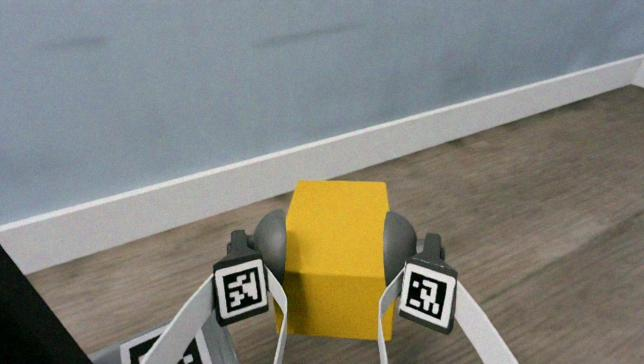

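Scene clock: 352.50 s.
move: done
base_odometry: x=+2.934 y=-0.851 heading=-0.867
turned_by_wheels: +0.000
turned_by_imu: +0.001
base_tilt: forward=-0.3 right=-1.3
lidar_m: 0.63 0.63 0.47 0.46 0.48 0.68 2.15 1.36 0.68 2.12 0.85 0.64
head_depth_mm: 2727 2878 3187 2392 1134 1099 1072 / 2734 2935 3166 2502 1872 1453 1242 / 2720 3008 3220 2447 1852 1480 1235 / 2715 2999 3219 2448 1845 1468 1228 / 2732 3006 3220 2418 1835 1471 1219 / 2239 2317 2428 2292 1817 1461 1211 / 1575 1633 1663 1728 1673 1446 1213
base_status: done
joint_positions: lift_m=+0.290 arm_m=+0.001 wrist_yaw_rad=+2.577 wrist_pitch_rad=-0.415 wrist_roll_rad=+0.000 gripper_m=+0.021 head_pan_rad=-1.570 head_tilt_rad=-0.600
joint_status: not commanded
measured_speeds: all 0
motor_effort: left_wheel=+5.1(13.1) right_wheel=+3.1(14.5) lift_m=+27.3(30.5) arm_m=-11.3(12.6) wrist_yaw_rad=+2.1(3.1) wrist_pitch_rad=+2.4(2.5) wrist_roll_rad=+0.1(0.3) gripper_m=-11.0(11.5) head_pan_rad=-2.4(3.0) head_tilt_rad=+2.2(3.1)
hand_pose: x=+0.0989 y=+0.0443 z=+0.3033 quat_wxyz=(+0.333, +0.705, -0.052, +0.624) (m; base frame)
wrist_depth_mm: 392 428 473 530 - - - / 417 458 510 - - - - / 445 488 529 - - - - / 477 528 - - 718 689 - / 498 537 158 170 562 593 575 / 511 517 127 164 126 500 505 / 217 99 289 428 422 446 442
pictures: none
No camera images: "cameras" was empty.

Scene clock: 354.63 s.
move: done
base_odometry: x=+2.934 y=-0.851 heading=+0.722
turned_by_wheels: +1.590
turned_by_imu: +1.558
base_tilt: forward=-0.3 right=-1.2
lidar_m: 0.46 0.48 0.68 2.13 1.36 0.67 2.14 0.86 0.65 0.63 0.63 0.47
head_depth_mm: 493 542 602 675 770 896 1067 / 495 545 602 677 775 901 1071 / 497 546 607 680 777 905 1084 / 499 547 608 684 781 917 1094 / 501 551 609 687 787 920 1102 / 503 553 612 694 788 925 1106 / 504 554 618 694 798 925 1117
base_status: done
joint_positions: lift_m=+0.290 arm_m=+0.001 wrist_yaw_rad=+2.577 wrist_pitch_rad=-0.415 wrist_roll_rad=+0.000 gripper_m=+0.021 head_pan_rad=-1.570 head_tilt_rad=-0.600
joint_status: not commanded
measured_speeds: all 0
motor_effort: left_wheel=-6.5(14.9) right_wheel=+6.3(14.8) lift_m=+24.6(27.0) arm_m=-11.8(12.9) wrist_yaw_rad=+1.2(3.2) wrist_pitch_rad=+2.4(2.5) wrist_roll_rad=-0.1(0.3) gripper_m=-11.0(11.6) head_pan_rad=-2.2(2.7) head_tilt_rad=+1.9(2.3)
hand_pose: x=+0.0989 y=+0.0443 z=+0.3033 quat_wxyz=(+0.333, +0.705, -0.052, +0.624) (m; base frame)
wrist_depth_mm: - - - - 528 438 353 / - - - - - 457 365 / 934 938 927 882 - 484 378 / 737 741 734 783 670 489 394 / 622 615 610 170 170 500 407 / 527 534 126 164 126 491 417 / 218 100 291 428 424 445 419
pictures: none
No camera images: "cameras" was empty.

Scene clock: 362.57 s.
move: done
base_odometry: x=+1.471 y=-2.140 heading=+0.722
turned_by_wheels: +0.000
turned_by_imu: -0.002
base_tilt: forward=-0.3 right=-1.3
lidar_m: 2.39 1.04 1.37 3.69 1.23 1.22 1.35 0.75 0.57 0.55 0.58 0.82
head_depth_mm: 430 472 523 588 669 779 926 / 432 473 526 591 673 783 938 / 432 476 529 593 678 787 947 / 434 476 530 595 682 793 949 / 436 479 531 600 684 798 957 / 437 481 535 602 688 804 964 / 439 483 536 605 693 808 971
base_status: done
joint_positions: lift_m=+0.290 arm_m=+0.001 wrist_yaw_rad=+2.577 wrist_pitch_rad=-0.415 wrist_roll_rad=+0.000 gripper_m=+0.021 head_pan_rad=-1.570 head_tilt_rad=-0.600
joint_status: not commanded
measured_speeds: all 0
motor_effort: left_wheel=-6.3(15.5) right_wheel=-0.5(14.0) lift_m=+28.5(29.5) arm_m=-5.0(12.6) wrist_yaw_rad=+1.3(2.9) wrist_pitch_rad=+2.4(2.5) wrist_roll_rad=+0.1(0.4) gripper_m=-10.7(11.7) head_pan_rad=-2.3(3.0) head_tilt_rad=+0.8(2.5)
hand_pose: x=+0.0989 y=+0.0443 z=+0.3033 quat_wxyz=(+0.333, +0.705, -0.052, +0.624) (m; base frame)
wrist_depth_mm: - - - - - - - / - - - - - - - / 961 936 931 913 910 897 899 / 757 747 742 789 731 721 707 / 611 616 609 170 563 592 591 / 528 536 126 163 126 503 503 / 217 99 289 427 423 440 441
pictures: none
No camera images: "cameras" was empty.

Scene clock: 364.70 s.
move: done
base_odometry: x=+1.471 y=-2.140 heading=-0.877
turned_by_wheels: -1.600
turned_by_imu: -1.569
base_tilt: forward=-0.2 right=-1.2
lidar_m: 0.55 0.58 0.81 2.39 1.19 1.36 3.71 1.25 1.22 1.35 0.76 0.57
head_depth_mm: 1102 1215 1346 1507 1695 1497 1251 / 1105 1222 1345 1509 1690 1492 1248 / 1111 1224 1361 1514 1705 1475 1231 / 1114 1224 1366 1519 1709 1461 1231 / 1114 1226 1364 1535 1704 1462 1223 / 1115 1228 1360 1541 1698 1452 1222 / 1122 1241 1345 1484 1602 1437 1216
base_status: done
joint_positions: lift_m=+0.290 arm_m=+0.001 wrist_yaw_rad=+2.577 wrist_pitch_rad=-0.415 wrist_roll_rad=+0.000 gripper_m=+0.021 head_pan_rad=-1.570 head_tilt_rad=-0.600
joint_status: not commanded
measured_speeds: all 0
motor_effort: left_wheel=+5.3(14.5) right_wheel=-7.8(15.3) lift_m=+28.2(29.0) arm_m=-12.4(12.9) wrist_yaw_rad=+1.8(3.0) wrist_pitch_rad=+2.4(2.5) wrist_roll_rad=+0.1(0.3) gripper_m=-11.2(11.6) head_pan_rad=-2.0(2.7) head_tilt_rad=+0.9(2.0)
hand_pose: x=+0.0989 y=+0.0443 z=+0.3033 quat_wxyz=(+0.333, +0.705, -0.052, +0.624) (m; base frame)
wrist_depth_mm: - - - - - - - / - - - - - - - / 960 943 946 911 - - - / 743 739 721 788 724 - - / 617 610 611 170 553 599 - / 520 533 127 164 126 503 493 / 218 99 288 426 423 443 439
pictures: nav_camera (sideways), wrist_camera
camera_calibration:
nav_camera: T_world_to_cam=[[0.0174645, -0.542463, 0.839898, -1.04988], [-0.999789, -0.0185442, 0.00881208, 0.0448511], [0.010795, -0.839875, -0.542673, 0.659432], [0, 0, 0, 1]] pos_world=[0.0560588, -0.0148506, 1.23925]
wrist_camera: T_world_to_cam=[[0.863943, -0.502956, -0.025262, -0.0488486], [-0.308884, -0.489625, -0.815388, 0.332074], [0.397735, 0.712252, -0.578363, 0.270641], [0, 0, 0, 1]] pos_world=[0.0371315, -0.0547412, 0.426064]

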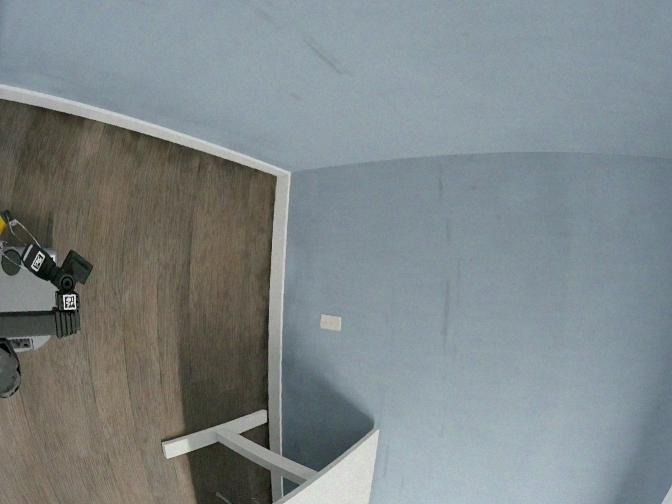

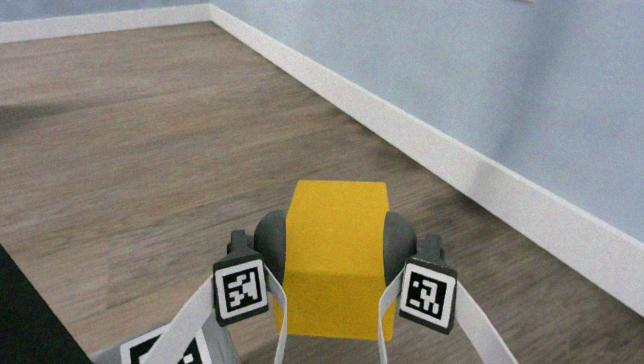

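>>> move(base={"translate_m": -1.23}, pace="max", cameras=[])

>>> move(joints={"lift_m": 0.87}, pace="max", cameras=[])

>>> move(joints={"wrist_yaw_rad": 0, "head_tilt_rad": -0.5}, speeds={"wrist_yaw_rad": 1.2})

Scene clock: 377.30 s.
move: done
base_odometry: x=+0.685 y=-1.194 heading=-0.877
turned_by_wheels: +0.000
turned_by_imu: -0.002
base_tilt: forward=-0.2 right=-1.1
lidar_m: 1.77 1.85 0.99 0.96 1.01 1.41 2.50 1.18 0.73 0.84 0.94 1.83
head_depth_mm: 1080 1179 1312 1137 841 1132 1242 / 1086 1187 1310 1124 837 1057 1211 / 1081 1187 1320 1110 829 1354 1237 / 1088 1190 1318 1098 819 1388 1220 / 1083 1192 1330 1083 815 1381 1220 / 1088 1204 1328 1081 814 1357 1217 / 1091 1198 1314 1066 807 1333 1188
base_status: done
joint_positions: lift_m=+0.290 arm_m=+0.001 wrist_yaw_rad=+2.578 wrist_pitch_rad=-0.415 wrist_roll_rad=+0.000 gripper_m=+0.021 head_pan_rad=-1.570 head_tilt_rad=-0.600
joint_status: not commanded
measured_speeds: all 0
motor_effort: left_wheel=-4.1(12.1) right_wheel=-3.3(17.6) lift_m=+25.0(27.2) arm_m=-11.5(12.4) wrist_yaw_rad=+1.9(3.7) wrist_pitch_rad=+2.4(2.5) wrist_roll_rad=+0.0(0.3) gripper_m=-11.3(11.8) head_pan_rad=-2.3(2.6) head_tilt_rad=+0.5(1.8)
hand_pose: x=+0.0989 y=+0.0443 z=+0.3032 quat_wxyz=(+0.333, +0.705, -0.052, +0.624) (m; base frame)
wrist_depth_mm: 758 - - - - - - / 836 - - - - - - / 867 902 931 930 920 895 890 / 745 742 733 780 721 721 711 / 611 614 608 170 562 587 599 / 523 535 126 164 126 507 506 / 217 100 288 424 419 445 439
pictures: none
No camera images: "cameras" was empty.

Scene clock: 381.97 s.
move: done
base_odometry: x=+0.685 y=-1.194 heading=-0.877
turned_by_wheels: +0.000
turned_by_imu: +0.000
base_tilt: forward=-0.3 right=-1.3
lidar_m: 1.77 1.85 1.00 0.96 1.01 1.41 2.50 1.18 0.73 0.84 0.94 1.83
head_depth_mm: 1076 1184 1311 1130 838 1205 - / 1075 1185 1315 1121 834 1031 - / 1080 1191 1314 1115 829 1363 1323 / 1089 1193 1320 1098 823 1396 - / 1081 1189 1328 1084 819 1388 - / 1089 1196 1334 1075 809 1366 1242 / 1087 1200 1315 1069 803 1340 1187
base_status: not commanded
joint_positions: lift_m=+0.870 arm_m=+0.001 wrist_yaw_rad=+2.578 wrist_pitch_rad=-0.416 wrist_roll_rad=+0.000 gripper_m=+0.021 head_pan_rad=-1.570 head_tilt_rad=-0.600
joint_status: all done
measured_speeds: all 0
motor_effort: left_wheel=-4.1(4.7) right_wheel=-3.4(4.5) lift_m=+27.6(33.7) arm_m=-10.8(11.8) wrist_yaw_rad=+1.6(4.0) wrist_pitch_rad=+2.5(2.6) wrist_roll_rad=+0.0(0.3) gripper_m=-11.1(11.7) head_pan_rad=-1.6(2.5) head_tilt_rad=-0.1(1.0)
hand_pose: x=+0.0989 y=+0.0443 z=+0.8831 quat_wxyz=(+0.333, +0.705, -0.052, +0.624) (m; base frame)
wrist_depth_mm: 775 - - - - - - / 829 - - - - - - / - - - - - - - / - - - - - - - / - - - 170 - - - / - - 126 164 126 - - / 217 - - - - - -
pictures: none
No camera images: "cameras" was empty.

Scene clock: 384.87 s.
move: done
base_odometry: x=+0.685 y=-1.194 heading=-0.877
turned_by_wheels: +0.000
turned_by_imu: +0.000
base_tilt: forward=-0.3 right=-1.1
lidar_m: 1.77 1.85 0.99 0.96 1.01 1.41 2.50 1.18 0.73 0.84 0.94 1.82
head_depth_mm: 1081 1167 1282 1341 957 734 1285 / 1091 1171 1280 1343 950 730 1360 / 1087 1174 1279 1344 942 723 288 / 1088 1178 1281 1330 936 535 284 / 1090 1178 1287 1325 928 738 1264 / 1094 1180 1290 1301 918 735 1295 / 1100 1188 1292 1293 913 753 1252
base_status: not commanded
joint_positions: lift_m=+0.870 arm_m=+0.001 wrist_yaw_rad=+0.003 wrist_pitch_rad=-0.416 wrist_roll_rad=+0.000 gripper_m=+0.021 head_pan_rad=-1.570 head_tilt_rad=-0.500
joint_status: all done
measured_speeds: all 0
motor_effort: left_wheel=-4.3(4.6) right_wheel=-4.2(4.5) lift_m=+24.2(27.1) arm_m=-10.5(11.5) wrist_yaw_rad=-2.7(6.3) wrist_pitch_rad=+2.5(2.6) wrist_roll_rad=+0.2(0.3) gripper_m=-11.2(11.7) head_pan_rad=-1.8(2.3) head_tilt_rad=+3.9(6.2)
hand_pose: x=-0.0208 y=-0.3702 z=+0.8831 quat_wxyz=(+0.692, +0.147, -0.691, -0.145) (m; base frame)
wrist_depth_mm: - - - - - - - / - - - - - - - / - - - - - - - / - - - - - - - / - - - 170 149 - - / - - 126 164 126 - - / - - - - - - -
pictures: head_camera (sideways), nav_camera (sideways), wrist_camera
camera_calibration:
head_camera: T_world_to_cam=[[-0.0465724, 0.432321, -0.900517, 1.18757], [0.997507, -0.0277193, -0.064896, 0.0779905], [-0.0530176, -0.901294, -0.429952, 0.515476], [0, 0, 0, 1]] pos_world=[0.00484103, -0.0466526, 1.29612]
nav_camera: T_world_to_cam=[[0.0173525, -0.456101, 0.889759, -1.11487], [-0.999791, -0.0175236, 0.0105156, 0.0426278], [0.0107956, -0.889756, -0.45631, 0.54707], [0, 0, 0, 1]] pos_world=[0.0560588, -0.0209895, 1.24116]
wrist_camera: T_world_to_cam=[[-0.998888, -0.0398284, -0.0252448, -0.00666603], [-0.0024976, 0.579292, -0.815117, 0.966783], [0.0470889, -0.814147, -0.578747, 0.376835], [0, 0, 0, 1]] pos_world=[-0.0219887, -0.253516, 1.00596]

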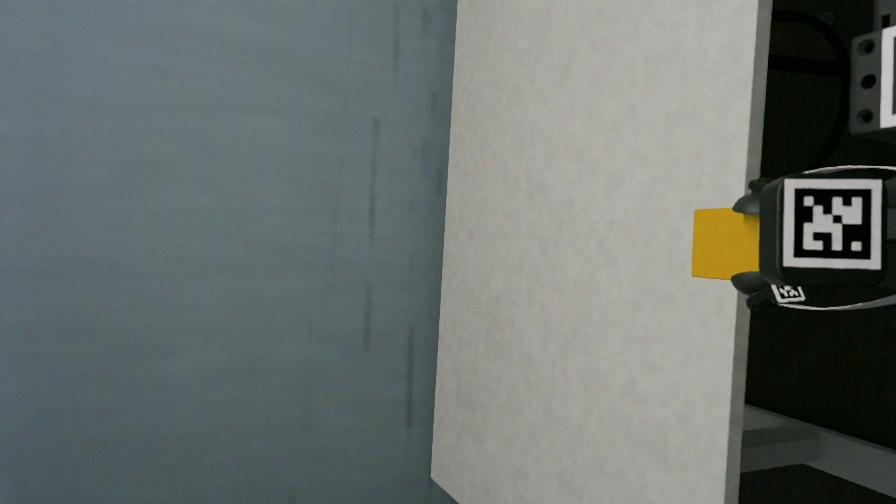

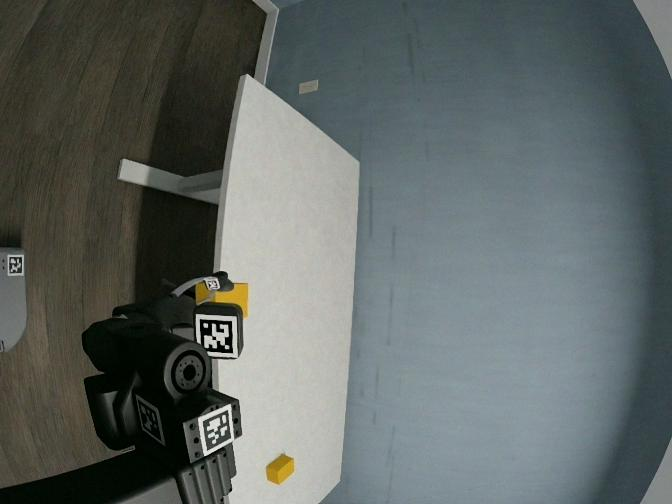

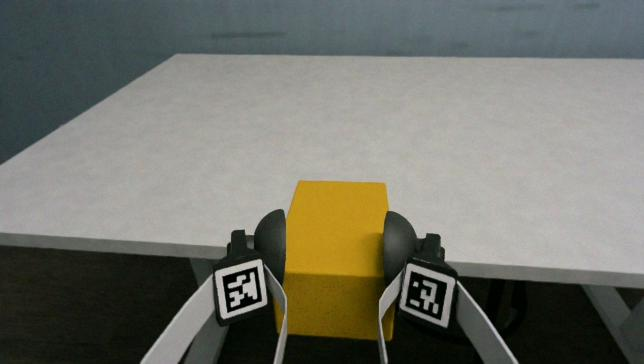

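>>> move(joints={"arm_m": 0.29, "wrist_pitch_rad": -0.28}, cameras=[])

>>> move(joints={"lift_m": 0.74}, cameras=[])

>>> move(joints={"lift_m": 0.69}, speeds={"lift_m": 0.03}, contact_limits={"lift_m": {"down": 13}}, cameras=["head_camera","wrist_camera"])

Scene clock: 394.93 s.
move: done
base_odometry: x=+0.685 y=-1.194 heading=-0.877
turned_by_wheels: +0.000
turned_by_imu: +0.000
base_tilt: forward=-0.2 right=-1.3
lidar_m: 1.77 1.85 0.99 0.96 1.01 1.41 2.50 1.18 0.73 0.84 0.94 1.83
head_depth_mm: 1084 1176 1280 1343 921 296 - / 1090 1175 1277 1343 375 679 1311 / 1087 1169 1281 1348 432 724 1277 / 1085 1176 1282 1323 457 739 1267 / 1088 1181 1284 1321 924 741 1301 / 1089 1180 1294 1297 918 735 1293 / 1095 1182 1290 1295 911 731 1251
base_status: not commanded
joint_positions: lift_m=+0.870 arm_m=+0.290 wrist_yaw_rad=+0.003 wrist_pitch_rad=-0.304 wrist_roll_rad=+0.000 gripper_m=+0.021 head_pan_rad=-1.570 head_tilt_rad=-0.500
joint_status: all done
measured_speeds: all 0
motor_effort: left_wheel=-4.2(4.7) right_wheel=-3.7(4.6) lift_m=+29.0(30.0) arm_m=+12.2(14.4) wrist_yaw_rad=-2.2(4.8) wrist_pitch_rad=+4.0(7.9) wrist_roll_rad=+0.2(0.4) gripper_m=-10.8(11.5) head_pan_rad=-1.1(2.1) head_tilt_rad=+3.6(4.8)
hand_pose: x=-0.0208 y=-0.6722 z=+0.9090 quat_wxyz=(+0.699, +0.108, -0.698, -0.106) (m; base frame)
wrist_depth_mm: - - - - - - - / - - - - - - - / - - - - - - - / - - - - - - - / - - - 170 150 - - / - - 126 164 126 - - / - 99 - - - - -
pictures: none
No camera images: "cameras" was empty.

Scene clock: 396.93 s.
move: done
base_odometry: x=+0.685 y=-1.194 heading=-0.877
turned_by_wheels: +0.000
turned_by_imu: +0.000
base_tilt: forward=-0.4 right=-1.2
lidar_m: 1.77 1.85 0.99 0.96 1.01 1.41 2.50 1.18 0.73 0.84 0.94 1.83
head_depth_mm: 1087 1165 1267 1340 953 732 1261 / 1082 1173 1278 1340 950 437 354 / 1085 1176 1282 1354 942 486 1277 / 1093 1175 1288 1334 898 510 1270 / 1090 1178 1282 1314 925 738 1295 / 1091 1182 1288 1306 919 734 1293 / 1100 1184 1293 1291 911 731 1253
base_status: not commanded
joint_positions: lift_m=+0.740 arm_m=+0.290 wrist_yaw_rad=+0.003 wrist_pitch_rad=-0.304 wrist_roll_rad=+0.000 gripper_m=+0.021 head_pan_rad=-1.570 head_tilt_rad=-0.500
joint_status: all done
measured_speeds: all 0
motor_effort: left_wheel=-4.2(4.8) right_wheel=-4.1(4.3) lift_m=+26.0(27.3) arm_m=+9.0(12.4) wrist_yaw_rad=-3.7(4.1) wrist_pitch_rad=+3.9(4.0) wrist_roll_rad=+0.0(0.3) gripper_m=-11.1(11.8) head_pan_rad=-1.4(2.0) head_tilt_rad=+3.8(4.4)
hand_pose: x=-0.0208 y=-0.6723 z=+0.7791 quat_wxyz=(+0.699, +0.108, -0.698, -0.106) (m; base frame)
wrist_depth_mm: - - - - - - - / - - - - - - - / - - - - - - - / - - - - - - - / - - - 170 150 - - / - - 126 163 126 - - / - 100 - - - - -
pictures: none
No camera images: "cameras" was empty.

Scene clock: 399.03 s.
move: done
base_odometry: x=+0.685 y=-1.194 heading=-0.877
turned_by_wheels: +0.000
turned_by_imu: +0.000
base_tilt: forward=-0.3 right=-1.1
lidar_m: 1.76 1.85 0.99 0.96 1.01 1.41 2.50 1.18 0.73 0.84 0.94 1.82
head_depth_mm: 1086 1168 1278 1337 956 732 1263 / 1090 1169 1277 1340 948 704 401 / 1091 1175 1282 1342 939 514 1243 / 1094 1185 1278 1339 898 533 1246 / 1089 1178 1290 1323 925 738 1303 / 1091 1182 1287 1313 919 732 1294 / 1096 1186 1291 1293 914 752 1259
base_status: not commanded
joint_positions: lift_m=+0.690 arm_m=+0.290 wrist_yaw_rad=+0.002 wrist_pitch_rad=-0.243 wrist_roll_rad=+0.000 gripper_m=+0.021 head_pan_rad=-1.570 head_tilt_rad=-0.500
joint_status: all done
measured_speeds: all 0
motor_effort: left_wheel=-4.1(4.6) right_wheel=-3.8(4.3) lift_m=+19.1(25.3) arm_m=+6.2(9.6) wrist_yaw_rad=-2.8(4.1) wrist_pitch_rad=-7.3(8.4) wrist_roll_rad=+0.1(0.3) gripper_m=-11.2(11.4) head_pan_rad=-1.1(1.9) head_tilt_rad=+3.0(3.7)
contact_limits: lift_m down 13 (down: maximum 72; up: maximum 65)
hand_pose: x=-0.0210 y=-0.6779 z=+0.7437 quat_wxyz=(+0.702, +0.087, -0.701, -0.085) (m; base frame)
wrist_depth_mm: - - - - - - - / - - - - - - - / - - - - - - - / - - - 163 - - - / - - 149 147 146 - - / - - 128 157 127 - - / - - - - - - -
pictures: head_camera (sideways), wrist_camera
camera_calibration:
head_camera: T_world_to_cam=[[-0.0465815, 0.432119, -0.900613, 1.18768], [0.997507, -0.0277297, -0.064898, 0.0779926], [-0.0530174, -0.90139, -0.42975, 0.515209], [0, 0, 0, 1]] pos_world=[0.004841, -0.0466535, 1.29612]
wrist_camera: T_world_to_cam=[[-0.998912, -0.0427932, -0.0185231, -0.0296054], [-0.00169565, 0.430308, -0.90268, 0.995521], [0.0465992, -0.901667, -0.429913, -0.124394], [0, 0, 0, 1]] pos_world=[-0.0220885, -0.54181, 0.844611]

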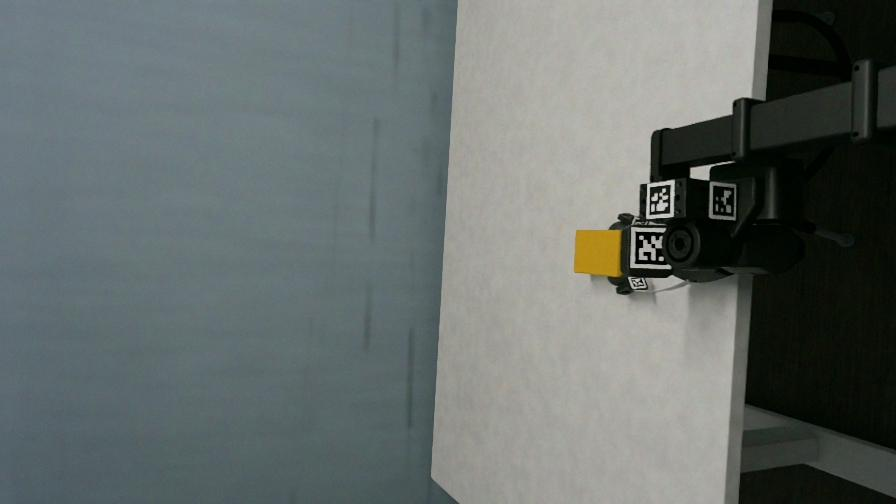

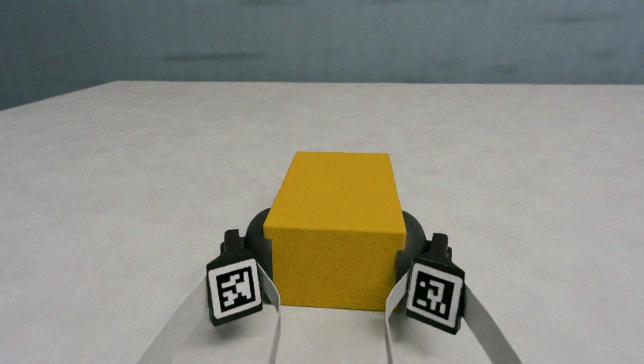

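>>> move(joints={"gripper_m": 0.179}, cameras=["wrist_camera"])

>>> move(joints={"lift_m": 0.83}, pace="max", cameras=["nav_camera","wrist_camera"])

Scene clock: 406.57 s.
move: done
base_odometry: x=+0.685 y=-1.194 heading=-0.877
turned_by_wheels: +0.000
turned_by_imu: +0.000
base_tilt: forward=-0.2 right=-1.3
lidar_m: 1.77 1.85 0.99 0.96 1.01 1.41 2.51 1.19 0.73 0.84 0.94 1.83
head_depth_mm: 1087 1172 1279 1346 956 734 1261 / 1087 1174 1277 1346 947 705 401 / 1086 1177 1287 1349 941 515 1238 / 1087 1173 1284 1334 898 530 1252 / 1091 1183 1284 1322 926 735 1298 / 1094 1185 1280 1304 918 732 1288 / 1100 1183 1289 1294 912 731 1254
base_status: not commanded
joint_positions: lift_m=+0.690 arm_m=+0.290 wrist_yaw_rad=-0.005 wrist_pitch_rad=-0.269 wrist_roll_rad=+0.000 gripper_m=+0.179 head_pan_rad=-1.570 head_tilt_rad=-0.500
joint_status: all done
measured_speeds: all 0
motor_effort: left_wheel=-3.9(4.4) right_wheel=-3.7(4.5) lift_m=+25.9(26.8) arm_m=-1.1(2.6) wrist_yaw_rad=+3.6(4.9) wrist_pitch_rad=-2.4(7.3) wrist_roll_rad=-0.2(0.3) gripper_m=+2.6(85.4) head_pan_rad=-0.6(2.1) head_tilt_rad=+1.7(3.0)
contact_limits: lift_m down 13 (down: maximum 72; up: maximum 65)
hand_pose: x=-0.0227 y=-0.6756 z=+0.7373 quat_wxyz=(+0.701, +0.093, -0.701, -0.097) (m; base frame)
wrist_depth_mm: - - - - - - - / - - - - - - - / - - - - - - - / - - - 156 - - - / - 144 - 148 145 - - / - 124 - 156 - - - / - - - - - - 105
pictures: wrist_camera
camera_calibration:
wrist_camera: T_world_to_cam=[[-0.999185, -0.0350895, -0.0199621, -0.025082], [0.0018598, 0.453941, -0.89103, 0.996245], [0.0403275, -0.890341, -0.453505, -0.0999915], [0, 0, 0, 1]] pos_world=[-0.0228819, -0.542143, 0.841836]

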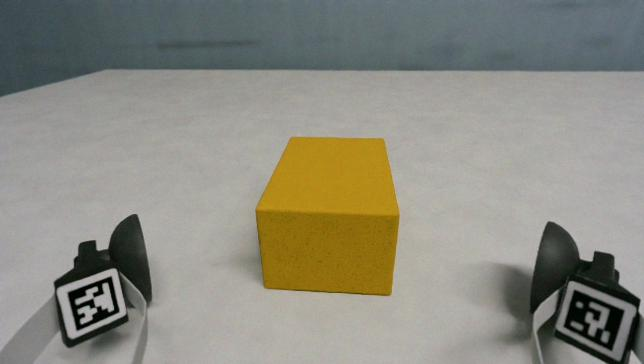

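Scene clock: 408.30 s.
move: done
base_odometry: x=+0.685 y=-1.194 heading=-0.877
turned_by_wheels: +0.000
turned_by_imu: +0.000
base_tilt: forward=-0.4 right=-1.0
lidar_m: 1.77 1.85 1.00 0.96 1.01 1.41 2.50 1.18 0.73 0.85 0.94 1.82
head_depth_mm: 1086 1173 1274 1337 960 318 - / 1084 1168 1276 1344 419 341 1253 / 1086 1175 1277 1349 451 684 1268 / 1089 1179 1281 1333 479 697 1277 / 1092 1180 1284 1322 886 738 1292 / 1098 1183 1286 1303 918 732 1291 / 1098 1182 1291 1291 912 730 1252
base_status: not commanded
joint_positions: lift_m=+0.830 arm_m=+0.290 wrist_yaw_rad=-0.003 wrist_pitch_rad=-0.293 wrist_roll_rad=+0.000 gripper_m=+0.179 head_pan_rad=-1.570 head_tilt_rad=-0.500
joint_status: all done
measured_speeds: all 0
motor_effort: left_wheel=-3.8(4.3) right_wheel=-3.0(4.1) lift_m=+26.7(32.5) arm_m=-3.3(3.3) wrist_yaw_rad=+1.7(4.1) wrist_pitch_rad=+2.1(2.5) wrist_roll_rad=-0.3(0.3) gripper_m=+0.3(2.5) head_pan_rad=-1.4(1.8) head_tilt_rad=+1.3(3.0)
hand_pose: x=-0.0222 y=-0.6733 z=+0.8715 quat_wxyz=(+0.700, +0.103, -0.699, -0.105) (m; base frame)
wrist_depth_mm: - - - - - - - / - - - - - - - / - - - - - - - / - - - - - - - / - 142 - - - - - / - 126 - - - - - / - - - - - - 105
pictures: nav_camera (sideways), wrist_camera
camera_calibration:
nav_camera: T_world_to_cam=[[0.0173531, -0.455902, 0.889861, -1.11504], [-0.999791, -0.0175215, 0.0105201, 0.0426205], [0.0107956, -0.889858, -0.456111, 0.546732], [0, 0, 0, 1]] pos_world=[0.0560588, -0.0210902, 1.24116]
wrist_camera: T_world_to_cam=[[-0.999104, -0.0368301, -0.0208569, -0.0221188], [0.000843351, 0.47535, -0.879796, 1.11943], [0.0423173, -0.879025, -0.474893, -0.0108451], [0, 0, 0, 1]] pos_world=[-0.0225841, -0.542469, 0.979259]

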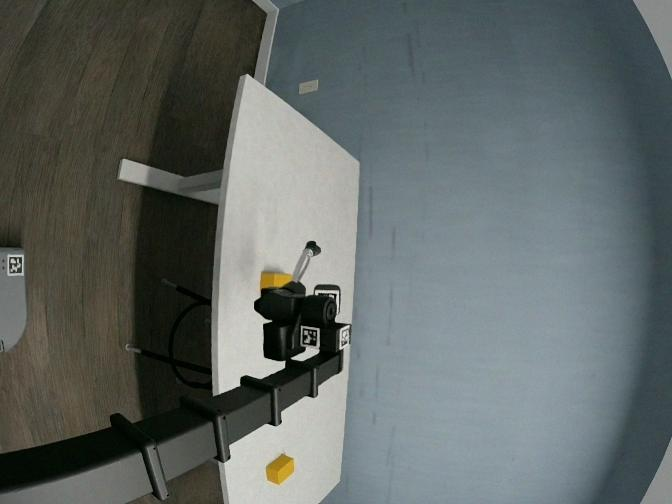

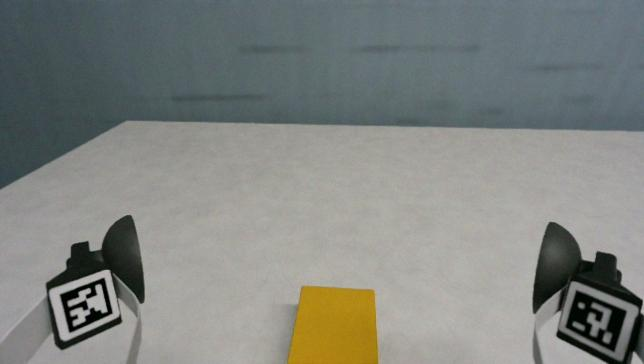

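>>> finished_scene(scene=3)

The scene is finished: the task was done.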